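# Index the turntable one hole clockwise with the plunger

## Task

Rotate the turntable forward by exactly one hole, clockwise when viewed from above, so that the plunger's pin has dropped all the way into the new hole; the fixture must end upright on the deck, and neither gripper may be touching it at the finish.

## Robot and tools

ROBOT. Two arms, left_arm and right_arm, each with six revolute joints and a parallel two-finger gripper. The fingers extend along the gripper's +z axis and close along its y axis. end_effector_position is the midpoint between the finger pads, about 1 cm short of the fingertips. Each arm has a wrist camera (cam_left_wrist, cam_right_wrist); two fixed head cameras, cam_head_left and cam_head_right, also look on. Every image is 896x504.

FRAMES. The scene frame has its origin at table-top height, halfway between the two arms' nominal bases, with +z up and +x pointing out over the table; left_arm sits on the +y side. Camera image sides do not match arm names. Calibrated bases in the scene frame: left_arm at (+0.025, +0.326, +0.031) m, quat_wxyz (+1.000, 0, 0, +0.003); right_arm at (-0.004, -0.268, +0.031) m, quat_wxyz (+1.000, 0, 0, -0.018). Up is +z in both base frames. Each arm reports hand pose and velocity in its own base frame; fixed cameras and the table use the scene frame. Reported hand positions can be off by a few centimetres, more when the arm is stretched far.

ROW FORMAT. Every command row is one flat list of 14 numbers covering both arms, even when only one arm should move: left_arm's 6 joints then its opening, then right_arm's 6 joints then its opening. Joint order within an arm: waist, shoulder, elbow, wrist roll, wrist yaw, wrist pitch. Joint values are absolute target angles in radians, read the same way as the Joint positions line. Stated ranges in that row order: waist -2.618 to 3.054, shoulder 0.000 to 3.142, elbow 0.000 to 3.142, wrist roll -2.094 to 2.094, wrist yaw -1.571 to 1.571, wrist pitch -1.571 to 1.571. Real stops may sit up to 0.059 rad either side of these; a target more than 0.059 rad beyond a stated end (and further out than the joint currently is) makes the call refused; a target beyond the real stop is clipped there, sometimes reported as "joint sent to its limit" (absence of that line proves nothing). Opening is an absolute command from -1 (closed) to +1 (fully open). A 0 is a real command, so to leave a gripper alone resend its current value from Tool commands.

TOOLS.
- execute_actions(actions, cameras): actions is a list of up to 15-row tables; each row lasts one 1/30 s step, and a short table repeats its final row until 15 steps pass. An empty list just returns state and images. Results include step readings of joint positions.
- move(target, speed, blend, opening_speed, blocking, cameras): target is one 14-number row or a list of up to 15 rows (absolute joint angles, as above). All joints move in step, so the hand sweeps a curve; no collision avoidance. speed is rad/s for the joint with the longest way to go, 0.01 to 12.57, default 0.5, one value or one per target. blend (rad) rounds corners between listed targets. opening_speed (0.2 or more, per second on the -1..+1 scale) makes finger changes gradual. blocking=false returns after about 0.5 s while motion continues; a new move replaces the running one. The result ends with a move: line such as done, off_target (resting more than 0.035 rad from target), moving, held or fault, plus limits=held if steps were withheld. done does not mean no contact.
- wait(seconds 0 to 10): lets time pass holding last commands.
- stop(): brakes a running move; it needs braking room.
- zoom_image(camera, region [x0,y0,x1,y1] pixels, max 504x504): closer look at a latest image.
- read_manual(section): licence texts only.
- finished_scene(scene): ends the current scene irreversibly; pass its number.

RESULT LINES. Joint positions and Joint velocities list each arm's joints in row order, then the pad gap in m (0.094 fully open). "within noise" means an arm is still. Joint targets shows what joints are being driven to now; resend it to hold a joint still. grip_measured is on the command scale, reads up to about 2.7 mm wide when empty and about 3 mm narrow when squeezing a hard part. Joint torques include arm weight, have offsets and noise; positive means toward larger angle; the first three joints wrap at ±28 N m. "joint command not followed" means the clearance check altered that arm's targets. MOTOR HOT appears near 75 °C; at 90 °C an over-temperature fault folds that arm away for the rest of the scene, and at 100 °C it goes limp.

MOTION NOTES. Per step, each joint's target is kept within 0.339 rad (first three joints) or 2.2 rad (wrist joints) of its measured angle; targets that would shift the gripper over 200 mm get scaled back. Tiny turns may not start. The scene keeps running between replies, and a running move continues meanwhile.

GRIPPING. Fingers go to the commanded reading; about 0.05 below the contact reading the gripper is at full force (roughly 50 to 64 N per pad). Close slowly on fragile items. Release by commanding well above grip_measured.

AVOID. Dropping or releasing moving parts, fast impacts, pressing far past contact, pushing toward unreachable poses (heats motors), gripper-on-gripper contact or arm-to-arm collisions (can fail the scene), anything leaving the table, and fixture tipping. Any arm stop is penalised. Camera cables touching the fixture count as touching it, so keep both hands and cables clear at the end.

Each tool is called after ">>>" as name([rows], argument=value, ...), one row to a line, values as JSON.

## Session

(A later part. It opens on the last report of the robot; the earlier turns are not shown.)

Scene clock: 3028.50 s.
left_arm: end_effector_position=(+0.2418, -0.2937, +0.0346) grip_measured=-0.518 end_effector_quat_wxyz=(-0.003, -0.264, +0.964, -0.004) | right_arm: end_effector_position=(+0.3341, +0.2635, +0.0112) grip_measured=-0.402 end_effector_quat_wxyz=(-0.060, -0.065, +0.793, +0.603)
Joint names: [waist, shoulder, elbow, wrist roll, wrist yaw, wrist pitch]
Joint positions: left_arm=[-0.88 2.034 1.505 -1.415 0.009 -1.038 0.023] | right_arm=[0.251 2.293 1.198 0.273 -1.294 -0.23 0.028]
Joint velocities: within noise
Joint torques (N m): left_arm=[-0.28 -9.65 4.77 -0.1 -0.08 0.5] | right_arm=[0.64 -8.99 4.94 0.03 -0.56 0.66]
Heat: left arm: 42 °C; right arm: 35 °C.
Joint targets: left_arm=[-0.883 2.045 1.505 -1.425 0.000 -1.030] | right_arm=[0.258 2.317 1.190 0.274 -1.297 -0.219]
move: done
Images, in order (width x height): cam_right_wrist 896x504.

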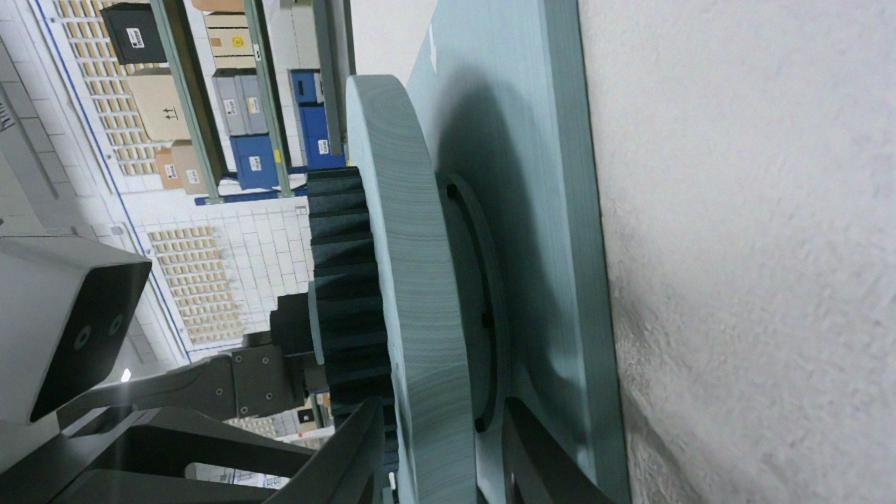

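>>> move(target=[-0.883, 2.045, 1.505, -1.425, 0, -1.03, -0.6, 0.2586, 2.317, 1.190, 0.274, -1.297, -0.219, -0.85], speed=0.1, opening_speed=0.25, cameras=["cam_right_wrist", "cam_left_wrist"])

>>> zoom_image(camera="cam_right_wrist", region=[300, 250, 560, 480])

Scene clock: 3038.03 s.
left_arm: end_effector_position=(+0.2418, -0.2937, +0.0346) grip_measured=-0.518 end_effector_quat_wxyz=(-0.003, -0.264, +0.964, -0.004) | right_arm: end_effector_position=(+0.3340, +0.2639, +0.0123) grip_measured=-0.680 end_effector_quat_wxyz=(-0.057, -0.069, +0.790, +0.607)
Joint names: [waist, shoulder, elbow, wrist roll, wrist yaw, wrist pitch]
Joint positions: left_arm=[-0.88 2.034 1.505 -1.415 0.009 -1.038 0.023] | right_arm=[0.251 2.293 1.195 0.27 -1.302 -0.219 0.015]
Joint velocities: within noise
Joint torques (N m): left_arm=[-0.28 -9.7 4.72 -0.1 -0.09 0.51] | right_arm=[0.66 -9.05 5.22 0.06 -0.48 0.55]
Heat: left arm: 42 °C; right arm: 35 °C.
Joint targets: left_arm=[-0.883 2.045 1.505 -1.425 0.000 -1.030] | right_arm=[0.258 2.317 1.190 0.274 -1.297 -0.219]
move: done
Images, in order (width x height): cam_left_wrist 896x504, cam_right_wrist 896x504.

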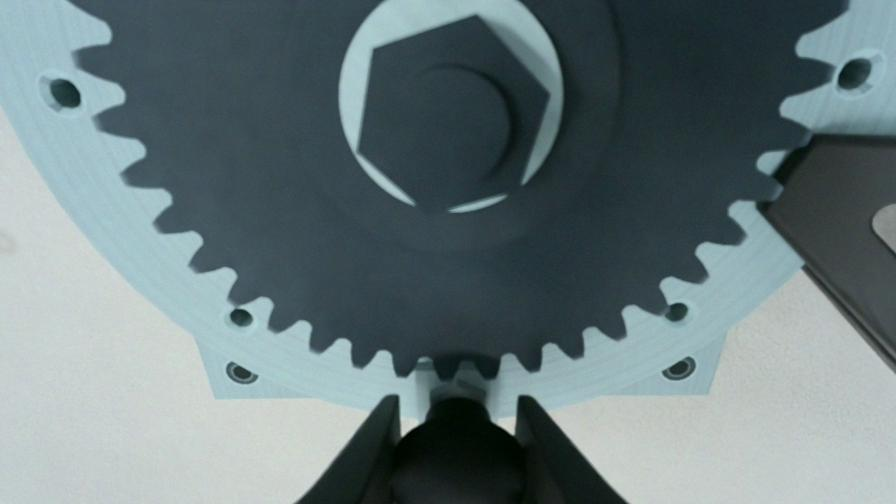

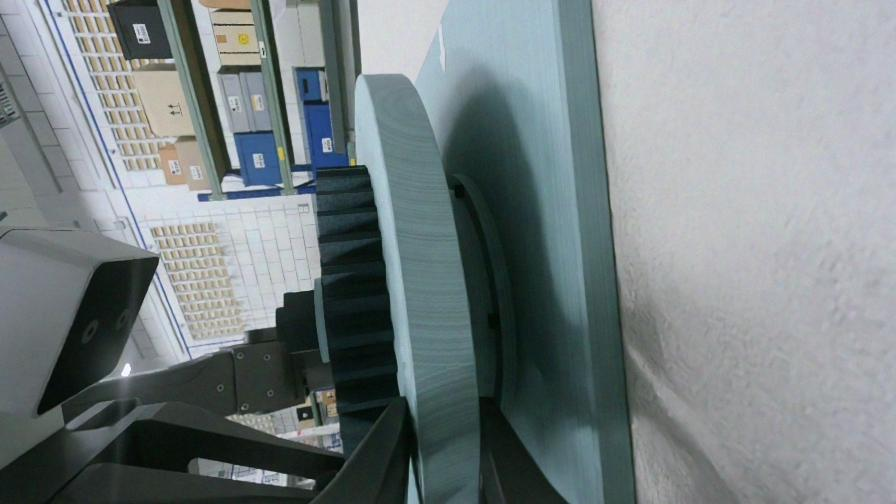

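Scaled by 1.938 from the camera's 896x504 image, which has a finer 1280x720 frame.

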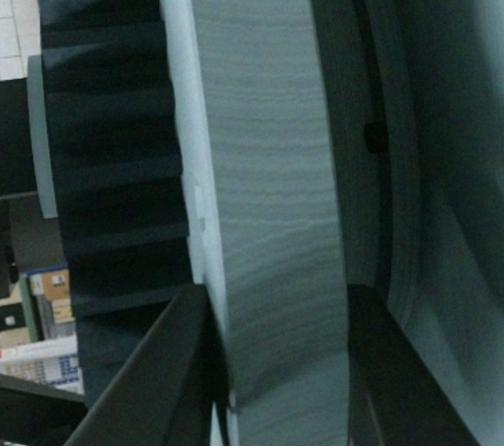

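>>> move(target=[-0.883, 1.885, 1.60, -1.425, 0, -1.03, -0.6, 0.2586, 2.26, 1.190, 0.274, -1.297, -0.219, -0.85], speed=0.3, cameras=["cam_right_wrist", "cam_left_wrist"])

Scene clock: 3076.37 s.
left_arm: end_effector_position=(+0.2430, -0.2949, +0.0421) grip_measured=-0.518 end_effector_quat_wxyz=(+0.001, -0.264, +0.964, -0.012) | right_arm: end_effector_position=(+0.3340, +0.2639, +0.0123) grip_measured=-0.680 end_effector_quat_wxyz=(-0.057, -0.069, +0.790, +0.607)
Joint names: [waist, shoulder, elbow, wrist roll, wrist yaw, wrist pitch]
Joint positions: left_arm=[-0.88 2.016 1.509 -1.415 0.009 -1.043 0.023] | right_arm=[0.251 2.293 1.195 0.27 -1.302 -0.218 0.015]
Joint velocities: within noise
Joint torques (N m): left_arm=[-0.28 -23.64 12.08 -0.1 -0.07 0.57] | right_arm=[0.69 -13.38 5.24 0.06 -0.47 0.56]
Heat: left arm: 42 °C; right arm: 37 °C.
Joint targets: left_arm=[-0.883 1.885 1.600 -1.425 0.000 -1.030] | right_arm=[0.258 2.260 1.190 0.274 -1.297 -0.219]
move: off_target (left_arm); left_arm: the shoulder is farthest, 0.131 rad from its target
Images, in order (width x height): cam_left_wrist 896x504, cam_right_wrist 896x504.

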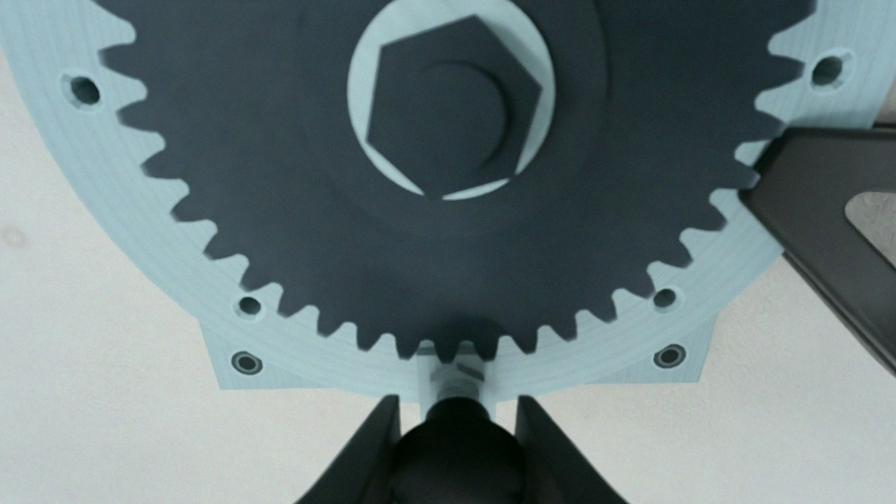

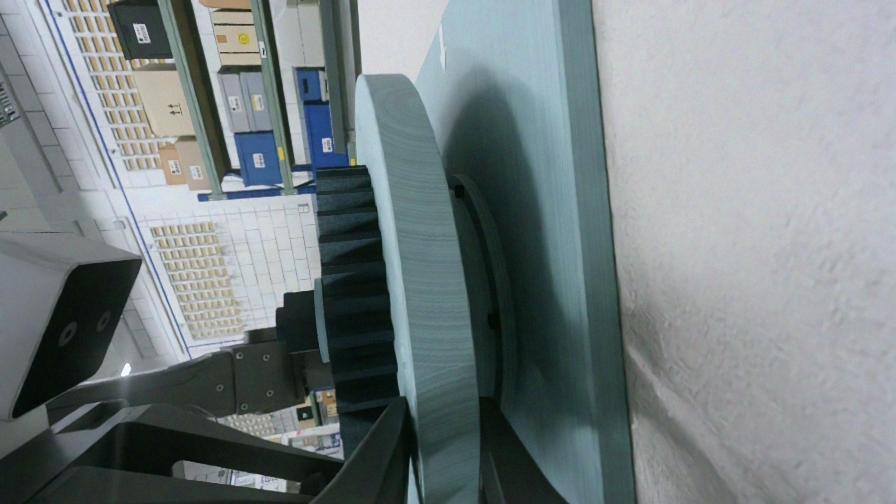

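>>> move(target=[-0.883, 1.885, 1.60, -1.425, 0, -1.03, -0.6, 0.262, 2.217, 1.106, 0.274, -1.297, -0.151, -0.85], speed=0.1, cameras=["cam_right_wrist", "cam_left_wrist"])

Scene clock: 3083.43 s.
left_arm: end_effector_position=(+0.2430, -0.2949, +0.0421) grip_measured=-0.518 end_effector_quat_wxyz=(+0.001, -0.264, +0.964, -0.011) | right_arm: end_effector_position=(+0.3233, +0.2614, +0.0119) grip_measured=-0.688 end_effector_quat_wxyz=(-0.048, -0.075, +0.787, +0.610)
Joint names: [waist, shoulder, elbow, wrist roll, wrist yaw, wrist pitch]
Joint positions: left_arm=[-0.88 2.016 1.509 -1.415 0.008 -1.043 0.023] | right_arm=[0.251 2.263 1.12 0.282 -1.306 -0.139 0.015]
Joint velocities: within noise
Joint torques (N m): left_arm=[-0.27 -23.57 12.12 -0.1 -0.08 0.57] | right_arm=[0.98 -14.08 4.19 -0.07 -0.43 0.5]
Heat: left arm: 45 °C; right arm: 38 °C.
Joint targets: left_arm=[-0.883 1.885 1.600 -1.425 0.000 -1.030] | right_arm=[0.262 2.217 1.106 0.274 -1.297 -0.151]
move: off_target (left_arm, right_arm); left_arm: the shoulder is farthest, 0.131 rad from its target; right_arm: the shoulder is farthest, 0.046 rad from its target
Images, in order (width x height): cam_left_wrist 896x504, cam_right_wrist 896x504.

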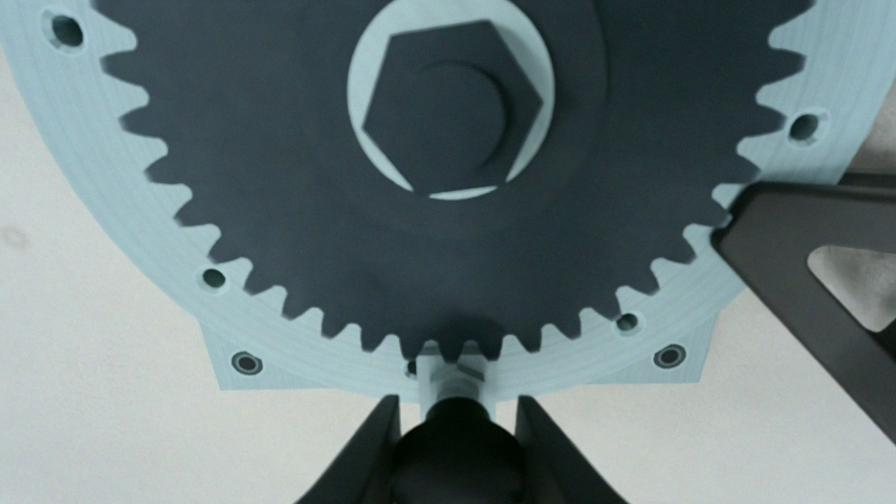

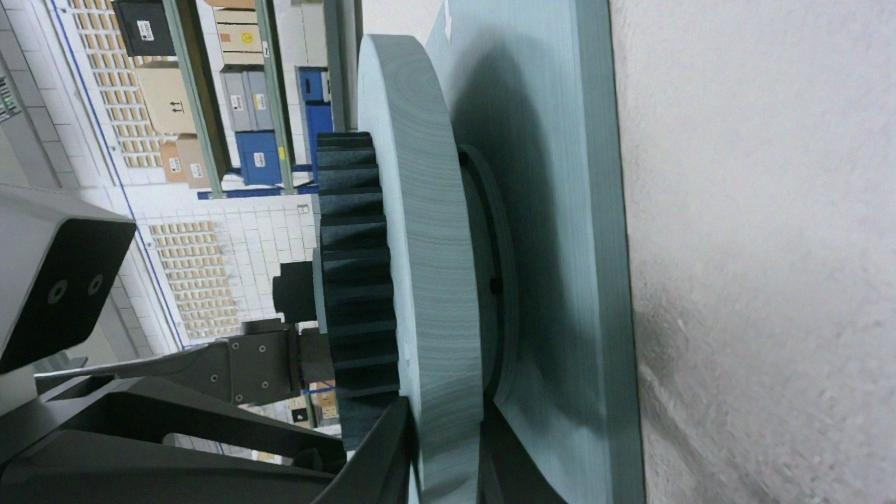

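>>> move([
  [-0.883, 2.02, 1.525, -1.425, 0, -1.04, -0.6, 0.255, 2.235, 1.112, 0.28, -1.303, -0.142, -0.85],
  [-0.883, 2.03, 1.515, -1.425, 0, -1.04, -0.3, 0.255, 2.235, 1.112, 0.28, -1.303, -0.142, -0.85],
], speed=0.12, opening_speed=0.3, cameras=["cam_right_wrist", "cam_left_wrist"])

>>> zoom_image(camera="cam_left_wrist", region=[340, 300, 580, 504])

Scene clock: 3112.70 s.
left_arm: end_effector_position=(+0.2422, -0.2939, +0.0388) grip_measured=-0.302 end_effector_quat_wxyz=(-0.002, -0.264, +0.964, -0.006) | right_arm: end_effector_position=(+0.3234, +0.2614, +0.0119) grip_measured=-0.688 end_effector_quat_wxyz=(-0.048, -0.075, +0.787, +0.610)
Joint names: [waist, shoulder, elbow, wrist roll, wrist yaw, wrist pitch]
Joint positions: left_arm=[-0.88 2.025 1.509 -1.415 0.008 -1.045 0.033] | right_arm=[0.251 2.263 1.12 0.285 -1.306 -0.137 0.015]
Joint velocities: within noise
Joint torques (N m): left_arm=[-0.24 -10.18 5.22 -0.1 -0.09 0.48] | right_arm=[0.31 -12.66 4.85 -0.03 -0.51 0.57]
Heat: left arm: 48 °C; right arm: 37 °C.
Joint targets: left_arm=[-0.883 2.030 1.515 -1.425 0.000 -1.040] | right_arm=[0.255 2.235 1.112 0.280 -1.303 -0.142]
move: done
Images, in order (width x height): cam_left_wrist 896x504, cam_right_wrist 896x504.

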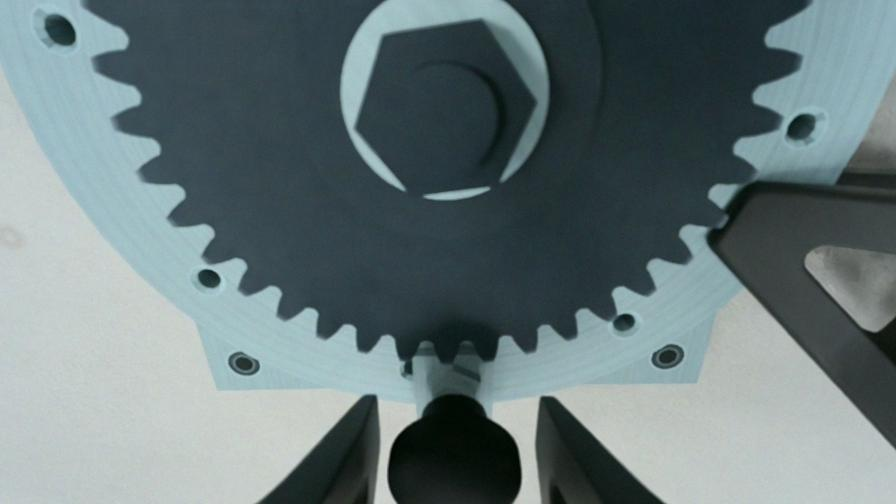

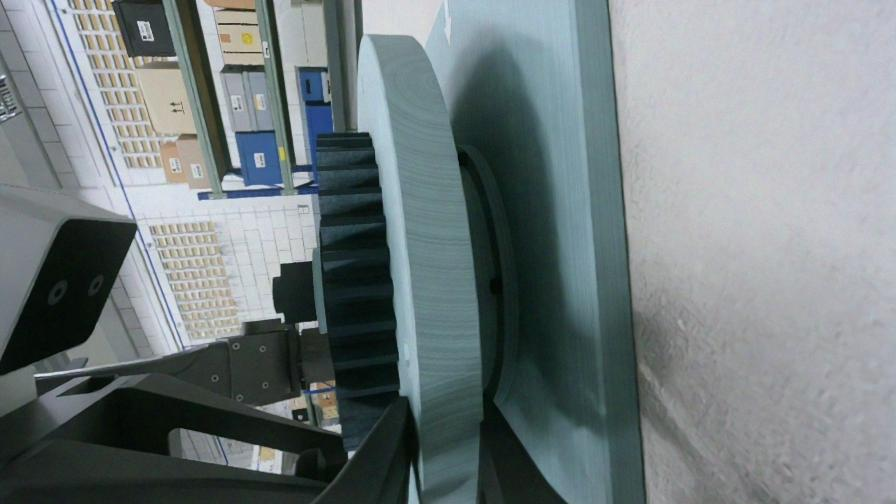

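Scaled by 2.100 from the camera's 896x504 image, which has a finer 1280x720 frame.

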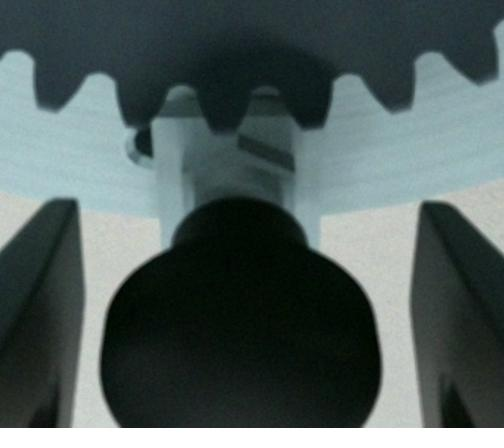

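>>> move([
  [-0.883, 2.03, 1.515, -1.425, 0, -1.04, 0.1, 0.255, 2.235, 1.112, 0.28, -1.303, -0.142, -0.85],
  [-0.883, 1.955, 1.71, -1.425, 0, -1.30, 0.1, 0.255, 2.235, 1.112, 0.28, -1.303, -0.142, -0.85],
], speed=0.25, opening_speed=0.5, cameras=["cam_left_wrist"])

Scene clock: 3158.43 s.
left_arm: end_effector_position=(+0.2391, -0.2902, +0.0963) grip_measured=+0.098 end_effector_quat_wxyz=(-0.006, -0.264, +0.964, +0.002) | right_arm: end_effector_position=(+0.3234, +0.2614, +0.0119) grip_measured=-0.688 end_effector_quat_wxyz=(-0.048, -0.075, +0.787, +0.610)
Joint names: [waist, shoulder, elbow, wrist roll, wrist yaw, wrist pitch]
Joint positions: left_arm=[-0.88 1.987 1.686 -1.415 0.008 -1.279 0.052] | right_arm=[0.251 2.263 1.12 0.285 -1.306 -0.137 0.015]
Joint velocities: within noise
Joint torques (N m): left_arm=[-0.32 -13.52 6.84 -0.1 -0.08 0.14] | right_arm=[0.34 -12.57 4.82 -0.03 -0.5 0.57]
Heat: left arm: 45 °C; right arm: 37 °C.
Joint targets: left_arm=[-0.883 1.955 1.710 -1.425 0.000 -1.300] | right_arm=[0.255 2.235 1.112 0.280 -1.303 -0.142]
move: done
Images, in order (width x height): cam_left_wrist 896x504.

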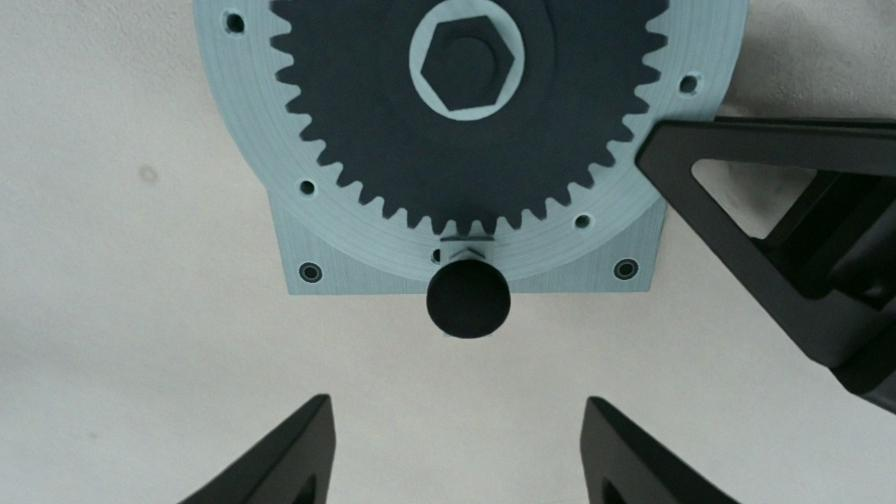

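>>> move([
  [-0.714, 2.03, 1.90, -1.0, 0, -1.43, 0.1, 0.255, 2.235, 1.112, 0.28, -1.303, -0.142, -0.85],
  [-0.714, 2.03, 1.90, -1.0, 0, -1.43, 0.1, 0.281, 2.171, 1.003, 0.325, -1.288, -0.055, -0.85],
], speed=[0.4, 0.1], cameras=["cam_left_wrist", "cam_right_wrist", "cam_head_right"])

Scene clock: 3184.50 s.
left_arm: end_effector_position=(+0.2926, -0.2550, +0.1350) grip_measured=+0.098 end_effector_quat_wxyz=(+0.004, -0.146, +0.989, -0.011) | right_arm: end_effector_position=(+0.3126, +0.2590, +0.0115) grip_measured=-0.689 end_effector_quat_wxyz=(-0.037, -0.071, +0.794, +0.603)
Joint names: [waist, shoulder, elbow, wrist roll, wrist yaw, wrist pitch]
Joint positions: left_arm=[-0.716 2.009 1.871 -1.01 0.008 -1.412 0.052] | right_arm=[0.255 2.212 1.025 0.344 -1.279 -0.025 0.015]
Joint velocities: within noise
Joint torques (N m): left_arm=[0.12 -8.85 7.16 0.12 -0.07 0.22] | right_arm=[2.36 -13.24 3.4 -0.19 -0.6 0.46]
Heat: left arm: 44 °C; right arm: 37 °C.
Joint targets: left_arm=[-0.714 2.030 1.900 -1.000 0.000 -1.430] | right_arm=[0.281 2.171 1.003 0.325 -1.288 -0.055]
move: off_target (right_arm); right_arm: the shoulder is farthest, 0.041 rad from its target
Images, in order (width x height): cam_head_right 896x504, cam_left_wrist 896x504, cam_right_wrist 896x504.

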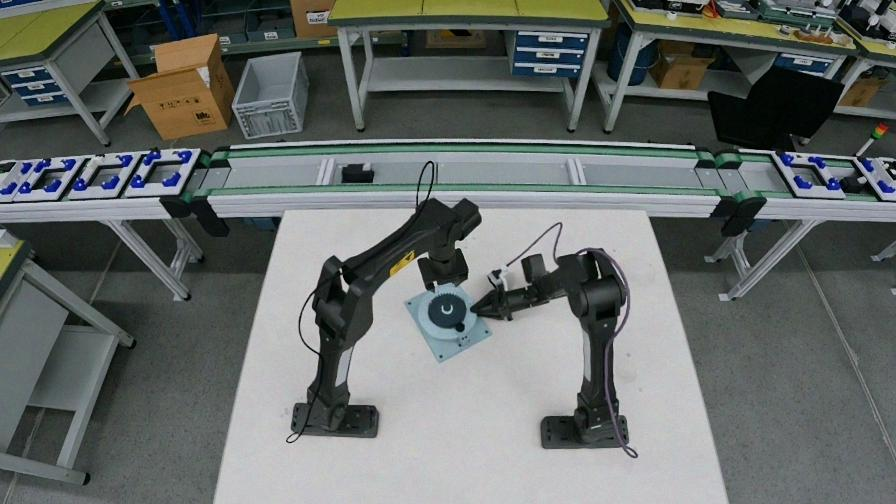

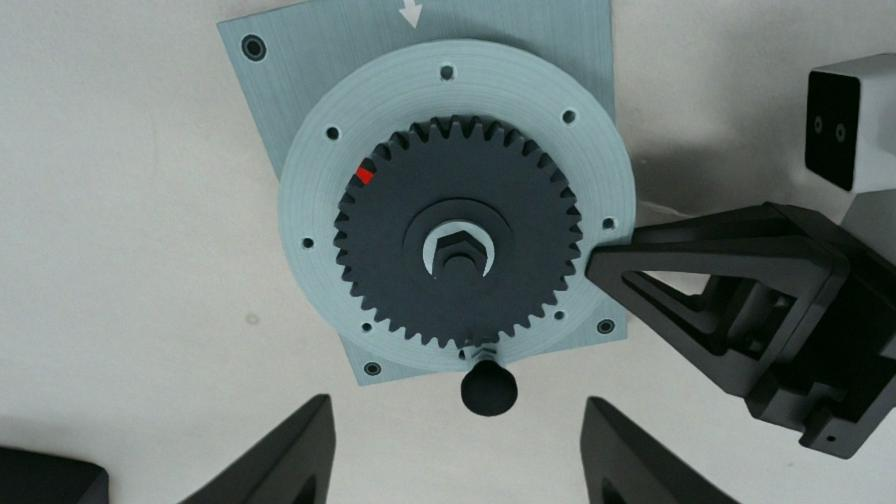

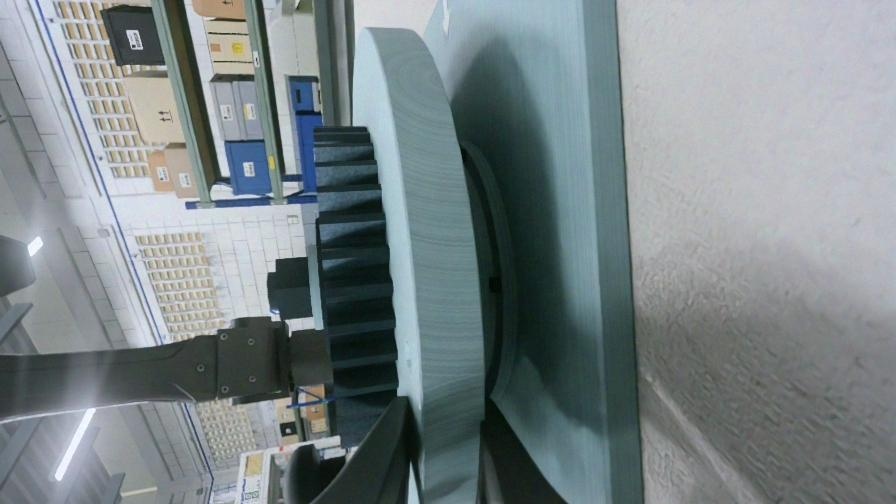

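>>> zoom_image(camera="cam_left_wrist", region=[420, 260, 680, 430])

>>> zoom_image(camera="cam_left_wrist", region=[260, 0, 660, 400])

Scaled by 1.938 from the camera's 896x504 image, which has a finer 1280x720 frame.

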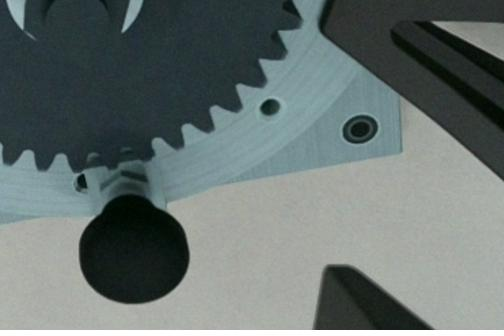

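Scaled by 1.260 from the camera's 896x504 image, which has a finer 1280x720 frame.

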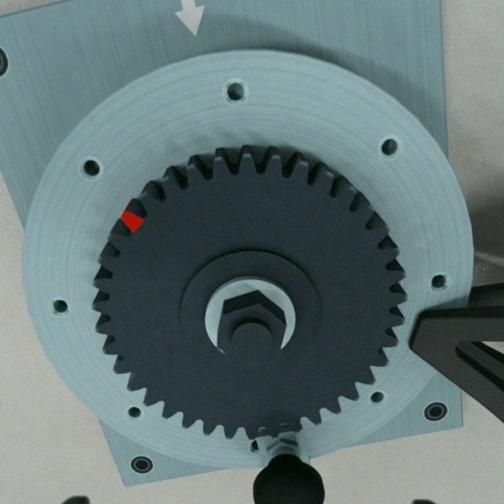

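>>> move([
  [-0.714, 2.03, 1.90, -1.0, 0, -1.43, 0.1, 0.262, 2.195, 1.015, 0.335, -1.285, -0.04, -0.85],
  [-0.714, 2.03, 1.90, -1.0, 0, -1.43, 0.1, 0.262, 2.195, 1.015, 0.335, -1.285, -0.04, -0.42],
  [-0.714, 2.03, 1.90, -1.0, 0, -1.43, 0.1, 0.258, 2.300, 1.177, 0.264, -1.311, -0.201, -0.42],
], speed=0.15, opening_speed=0.5, cameras=["cam_left_wrist", "cam_right_wrist"])

>>> zoom_image(camera="cam_right_wrist", region=[300, 250, 560, 480])

Scene clock: 3295.83 s.
left_arm: end_effector_position=(+0.2925, -0.2550, +0.1350) grip_measured=+0.098 end_effector_quat_wxyz=(+0.004, -0.146, +0.989, -0.011) | right_arm: end_effector_position=(+0.3276, +0.2634, +0.0097) grip_measured=-0.422 end_effector_quat_wxyz=(-0.057, -0.068, +0.794, +0.601)
Joint names: [waist, shoulder, elbow, wrist roll, wrist yaw, wrist pitch]
Joint positions: left_arm=[-0.716 2.009 1.871 -1.009 0.008 -1.412 0.052] | right_arm=[0.256 2.276 1.159 0.282 -1.286 -0.191 0.027]
Joint velocities: within noise
Joint torques (N m): left_arm=[0.16 -8.8 7.17 0.13 -0.07 0.23] | right_arm=[0.13 -8.76 7.42 -0.13 -0.77 0.49]
Heat: left arm: 41 °C; right arm: 39 °C.
Joint targets: left_arm=[-0.714 2.030 1.900 -1.000 0.000 -1.430] | right_arm=[0.258 2.300 1.177 0.264 -1.311 -0.201]
move: done
Images, in order (width x height): cam_left_wrist 896x504, cam_right_wrist 896x504.

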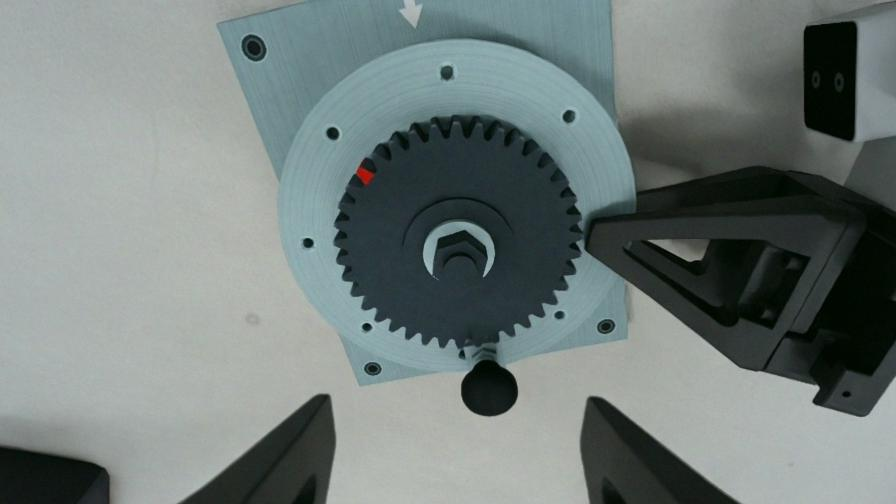

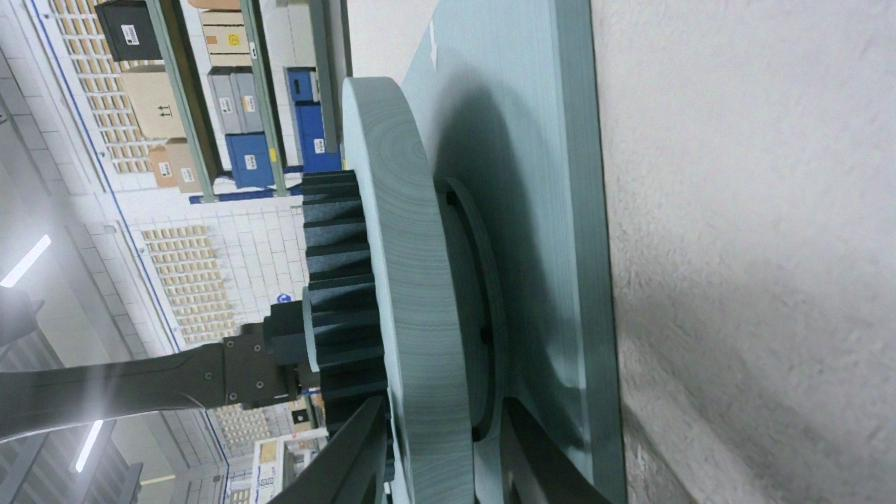

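Scaled by 1.938 from the camera's 896x504 image, which has a finer 1280x720 frame.

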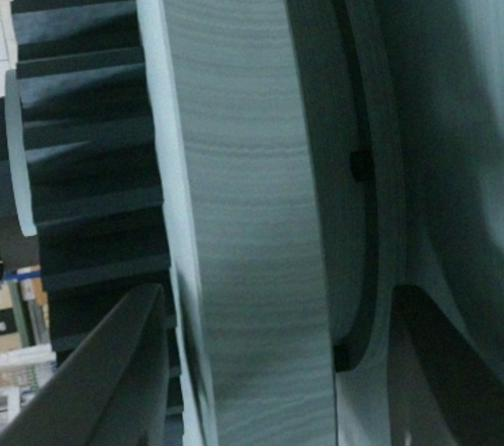

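>>> move([
  [-0.714, 2.03, 1.90, -1.0, 0, -1.43, 0.1, 0.258, 2.295, 1.175, 0.266, -1.309, -0.199, -0.42],
  [-0.714, 2.03, 1.90, -1.0, 0, -1.43, 0.1, 0.258, 2.295, 1.175, 0.266, -1.309, -0.199, -0.88],
  [-0.8975, 1.955, 1.70, -1.418, 0, -1.27, 0.1, 0.258, 2.295, 1.175, 0.266, -1.309, -0.199, -0.88],
], speed=[0.15, 0.15, 0.4], opening_speed=0.35, cameras=["cam_left_wrist", "cam_right_wrist"])

>>> zoom_image(camera="cam_left_wrist", region=[300, 180, 620, 420])

Scene clock: 3324.33 s.
left_arm: end_effector_position=(+0.2385, -0.2984, +0.1011) grip_measured=+0.098 end_effector_quat_wxyz=(-0.002, -0.252, +0.968, -0.005) | right_arm: end_effector_position=(+0.3266, +0.2640, +0.0117) grip_measured=-0.664 end_effector_quat_wxyz=(-0.057, -0.072, +0.789, +0.608)
Joint names: [waist, shoulder, elbow, wrist roll, wrist yaw, wrist pitch]
Joint positions: left_arm=[-0.896 1.993 1.714 -1.406 0.008 -1.284 0.052] | right_arm=[0.256 2.278 1.159 0.274 -1.303 -0.189 0.016]
Joint velocities: within noise
Joint torques (N m): left_arm=[-0.16 -14.3 3.92 -0.13 -0.08 0.54] | right_arm=[0.14 -9.32 7.17 -0.06 -0.58 0.49]
Heat: left arm: 41 °C; right arm: 40 °C.
Joint targets: left_arm=[-0.897 1.955 1.700 -1.418 0.000 -1.270] | right_arm=[0.258 2.295 1.175 0.266 -1.309 -0.199]
move: off_target (left_arm); left_arm: the shoulder is farthest, 0.038 rad from its target
Images, in order (width x height): cam_left_wrist 896x504, cam_right_wrist 896x504.

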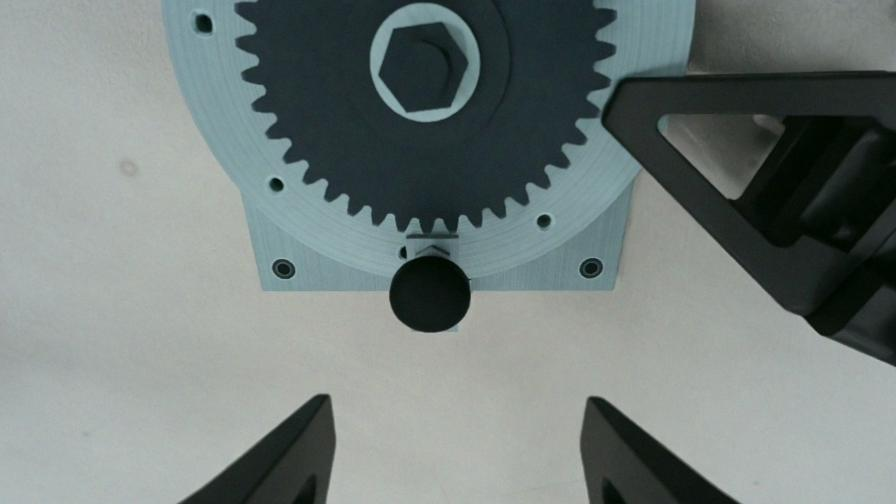

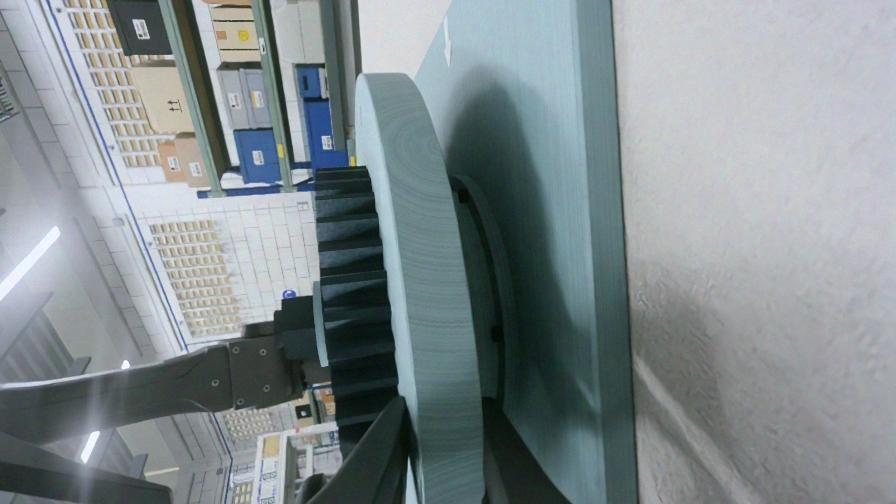

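Scaled by 1.575 from the camera's 896x504 image, which has a finer 1280x720 frame.

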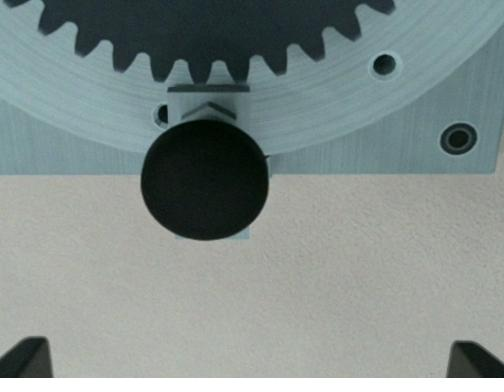

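>>> move([
  [-0.894, 2.022, 1.468, -1.418, 0, -1.032, 0.1, 0.258, 2.295, 1.175, 0.266, -1.309, -0.199, -0.88],
], speed=0.15, cameras=["cam_left_wrist"])

Scene clock: 3341.93 s.
left_arm: end_effector_position=(+0.2328, -0.2914, +0.0391) grip_measured=+0.098 end_effector_quat_wxyz=(-0.003, -0.253, +0.967, -0.002) | right_arm: end_effector_position=(+0.3266, +0.2640, +0.0117) grip_measured=-0.664 end_effector_quat_wxyz=(-0.057, -0.072, +0.789, +0.608)
Joint names: [waist, shoulder, elbow, wrist roll, wrist yaw, wrist pitch]
Joint positions: left_arm=[-0.896 2.004 1.48 -1.408 0.008 -1.046 0.052] | right_arm=[0.256 2.278 1.159 0.274 -1.303 -0.189 0.016]
Joint velocities: within noise
Joint torques (N m): left_arm=[0.1 -8.83 3.82 -0.11 -0.07 0.59] | right_arm=[0.12 -9.31 7.17 -0.05 -0.57 0.5]
Heat: left arm: 42 °C; right arm: 41 °C.
Joint targets: left_arm=[-0.894 2.022 1.468 -1.418 0.000 -1.032] | right_arm=[0.258 2.295 1.175 0.266 -1.309 -0.199]
move: done
Images, in order (width x height): cam_left_wrist 896x504.

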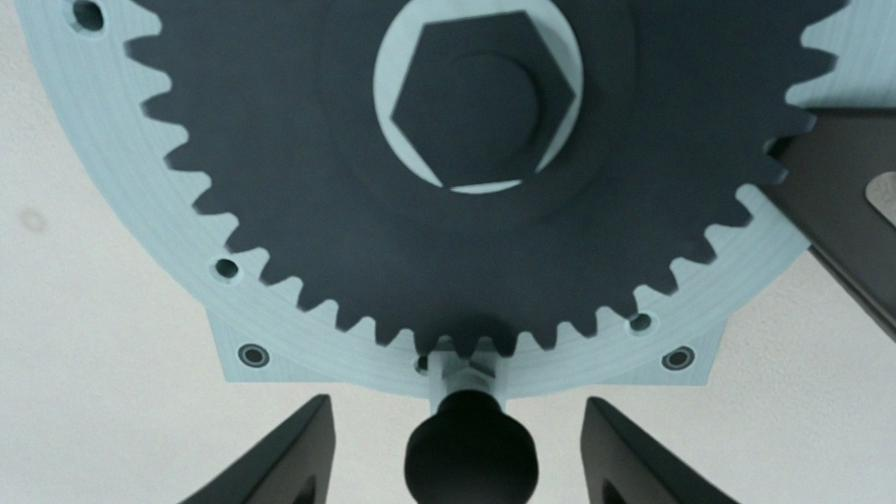

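>>> move([
  [-0.894, 2.022, 1.468, -1.418, 0, -1.023, 0.1, 0.258, 2.295, 1.175, 0.266, -1.309, -0.199, -0.88],
  [-0.894, 2.022, 1.468, -1.418, 0, -1.023, -0.62, 0.258, 2.255, 1.165, 0.266, -1.309, -0.199, -0.88],
], speed=0.15, opening_speed=0.3, cameras=["cam_left_wrist"])

Scene clock: 3354.20 s.
left_arm: end_effector_position=(+0.2344, -0.2933, +0.0391) grip_measured=-0.518 end_effector_quat_wxyz=(-0.001, -0.253, +0.967, -0.006) | right_arm: end_effector_position=(+0.3266, +0.2640, +0.0117) grip_measured=-0.664 end_effector_quat_wxyz=(-0.057, -0.072, +0.789, +0.608)
Joint names: [waist, shoulder, elbow, wrist roll, wrist yaw, wrist pitch]
Joint positions: left_arm=[-0.896 2.004 1.48 -1.408 0.008 -1.036 0.023] | right_arm=[0.256 2.278 1.159 0.274 -1.303 -0.189 0.016]
Joint velocities: within noise
Joint torques (N m): left_arm=[0.08 -8.83 3.84 -0.1 -0.08 0.58] | right_arm=[0.08 -12.4 6.23 -0.05 -0.58 0.49]
Heat: left arm: 41 °C; right arm: 41 °C.
Joint targets: left_arm=[-0.894 2.022 1.468 -1.418 0.000 -1.023] | right_arm=[0.258 2.255 1.165 0.266 -1.309 -0.199]
move: done
Images, in order (width x height): cam_left_wrist 896x504.

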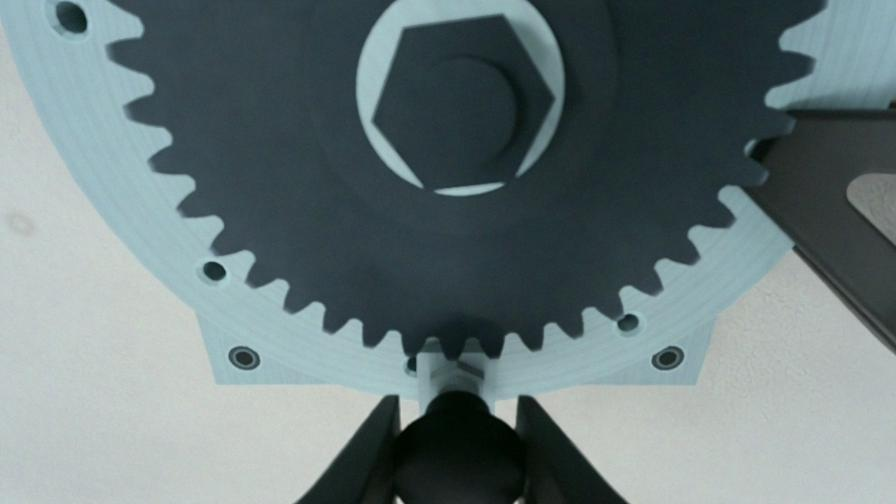

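>>> move([
  [-0.894, 1.88, 1.565, -1.418, 0, -1.035, -0.62, 0.258, 2.25, 1.160, 0.266, -1.309, -0.195, -0.88],
  [-0.894, 1.88, 1.565, -1.418, 0, -1.035, -0.62, 0.269, 2.182, 1.036, 0.30, -1.292, -0.098, -0.88],
  [-0.894, 1.88, 1.565, -1.418, 0, -1.035, -0.62, 0.2925, 2.1385, 0.934, 0.374, -1.285, 0.032, -0.88],
], speed=[0.3, 0.12, 0.12], blend=[0, 0.05, 0], cameras=["cam_left_wrist", "cam_right_wrist"])

Scene clock: 3374.43 s.
left_arm: end_effector_position=(+0.2354, -0.2946, +0.0430) grip_measured=-0.519 end_effector_quat_wxyz=(+0.001, -0.253, +0.967, -0.012) | right_arm: end_effector_position=(+0.2922, +0.2596, +0.0110) grip_measured=-0.682 end_effector_quat_wxyz=(-0.059, -0.056, +0.792, +0.605)
Joint names: [waist, shoulder, elbow, wrist roll, wrist yaw, wrist pitch]
Joint positions: left_arm=[-0.896 1.996 1.484 -1.408 0.008 -1.037 0.023] | right_arm=[0.27 2.182 0.947 0.4 -1.288 0.024 0.015]
Joint velocities: within noise
Joint torques (N m): left_arm=[0.08 -21.96 11.33 -0.1 -0.07 0.47] | right_arm=[2.09 -12.94 3.97 -0.25 -0.48 0.78]
Heat: left arm: 44 °C; right arm: 44 °C.
Joint targets: left_arm=[-0.894 1.880 1.565 -1.418 0.000 -1.035] | right_arm=[0.293 2.139 0.934 0.374 -1.285 0.032]
move: off_target (left_arm, right_arm); left_arm: the shoulder is farthest, 0.116 rad from its target; right_arm: the shoulder is farthest, 0.043 rad from its target
Images, in order (width x height): cam_left_wrist 896x504, cam_right_wrist 896x504.

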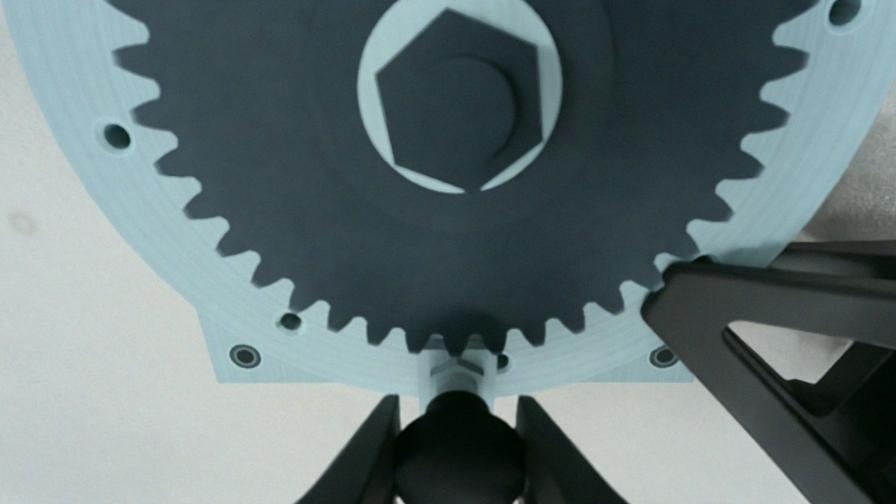

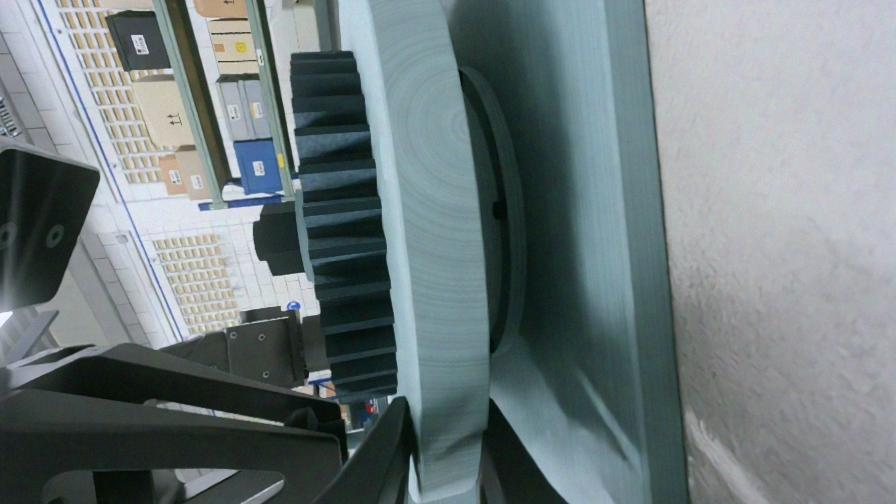

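>>> move([
  [-0.894, 1.88, 1.565, -1.418, 0, -1.035, -0.62, 0.311, 2.124, 0.897, 0.386, -1.285, 0.081, -0.88],
], speed=0.1, cameras=["cam_left_wrist"])

>>> zoom_image(camera="cam_left_wrist", region=[340, 280, 600, 480])

Scene clock: 3389.10 s.
left_arm: end_effector_position=(+0.2354, -0.2946, +0.0430) grip_measured=-0.519 end_effector_quat_wxyz=(+0.001, -0.253, +0.967, -0.012) | right_arm: end_effector_position=(+0.2841, +0.2606, +0.0107) grip_measured=-0.682 end_effector_quat_wxyz=(-0.061, -0.057, +0.792, +0.604)
Joint names: [waist, shoulder, elbow, wrist roll, wrist yaw, wrist pitch]
Joint positions: left_arm=[-0.896 1.996 1.484 -1.408 0.008 -1.037 0.023] | right_arm=[0.28 2.166 0.909 0.42 -1.285 0.064 0.015]
Joint velocities: within noise
Joint torques (N m): left_arm=[0.12 -21.96 11.33 -0.11 -0.07 0.45] | right_arm=[2.91 -12.62 3.99 -0.34 -0.5 0.86]
Heat: left arm: 55 °C; right arm: 46 °C.
Joint targets: left_arm=[-0.894 1.880 1.565 -1.418 0.000 -1.035] | right_arm=[0.311 2.124 0.897 0.386 -1.285 0.081]
move: off_target (left_arm, right_arm); left_arm: the shoulder is farthest, 0.116 rad from its target; right_arm: the shoulder is farthest, 0.042 rad from its target
Images, in order (width x height): cam_left_wrist 896x504.

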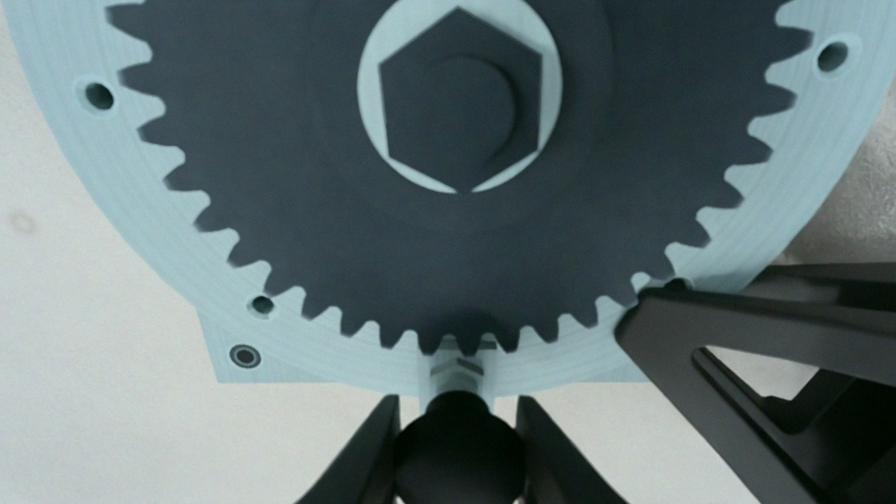

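Scaled by 1.938 from the camera's 896x504 image, which has a finer 1280x720 frame.

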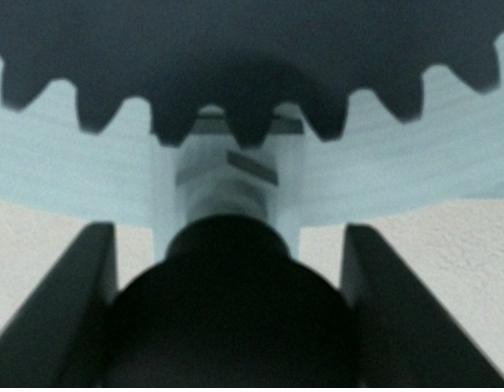

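>>> move([
  [-0.894, 1.965, 1.505, -1.418, 0, -1.035, -0.62, 0.311, 2.124, 0.897, 0.386, -1.285, 0.081, -0.88],
  [-0.894, 1.965, 1.505, -1.418, 0, -1.035, -0.62, 0.322, 2.116, 0.877, 0.392, -1.285, 0.105, -0.88],
], speed=[0.15, 0.04], cameras=["cam_left_wrist"])

>>> zoom_image(camera="cam_left_wrist", region=[200, 250, 720, 480])

Scene clock: 3404.40 s.
left_arm: end_effector_position=(+0.2354, -0.2946, +0.0430) grip_measured=-0.519 end_effector_quat_wxyz=(+0.001, -0.253, +0.967, -0.012) | right_arm: end_effector_position=(+0.2793, +0.2616, +0.0106) grip_measured=-0.683 end_effector_quat_wxyz=(-0.062, -0.058, +0.793, +0.604)
Joint names: [waist, shoulder, elbow, wrist roll, wrist yaw, wrist pitch]
Joint positions: left_arm=[-0.896 1.996 1.484 -1.408 0.008 -1.037 0.023] | right_arm=[0.287 2.157 0.889 0.432 -1.282 0.085 0.015]
Joint velocities: within noise
Joint torques (N m): left_arm=[0.12 -13.46 6.43 -0.09 -0.08 0.44] | right_arm=[3.38 -12.38 3.89 -0.35 -0.53 0.92]
Heat: left arm: 59 °C; right arm: 46 °C.
Joint targets: left_arm=[-0.894 1.965 1.505 -1.418 0.000 -1.035] | right_arm=[0.322 2.116 0.877 0.392 -1.285 0.105]
move: off_target (right_arm); right_arm: the shoulder is farthest, 0.041 rad from its target
Images, in order (width x height): cam_left_wrist 896x504.

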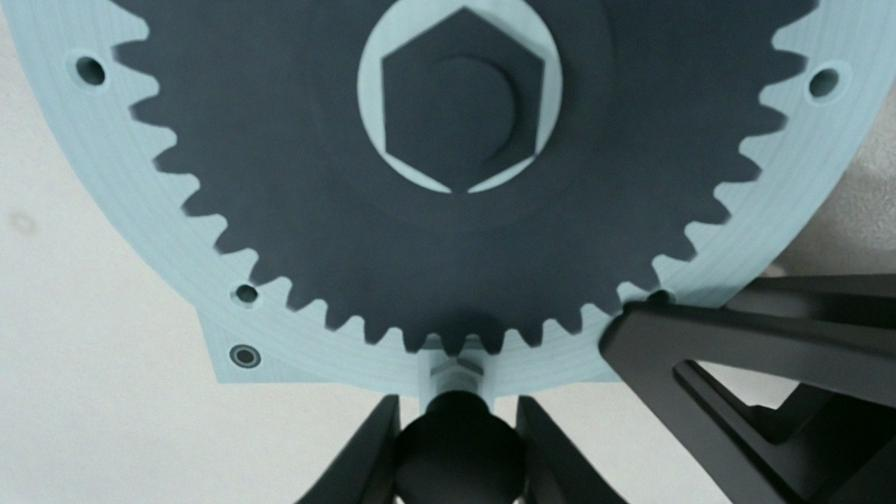

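Region (200, 250, 720, 480) is 520x230 pixels. A region can be at most 504 by 504 pixels.


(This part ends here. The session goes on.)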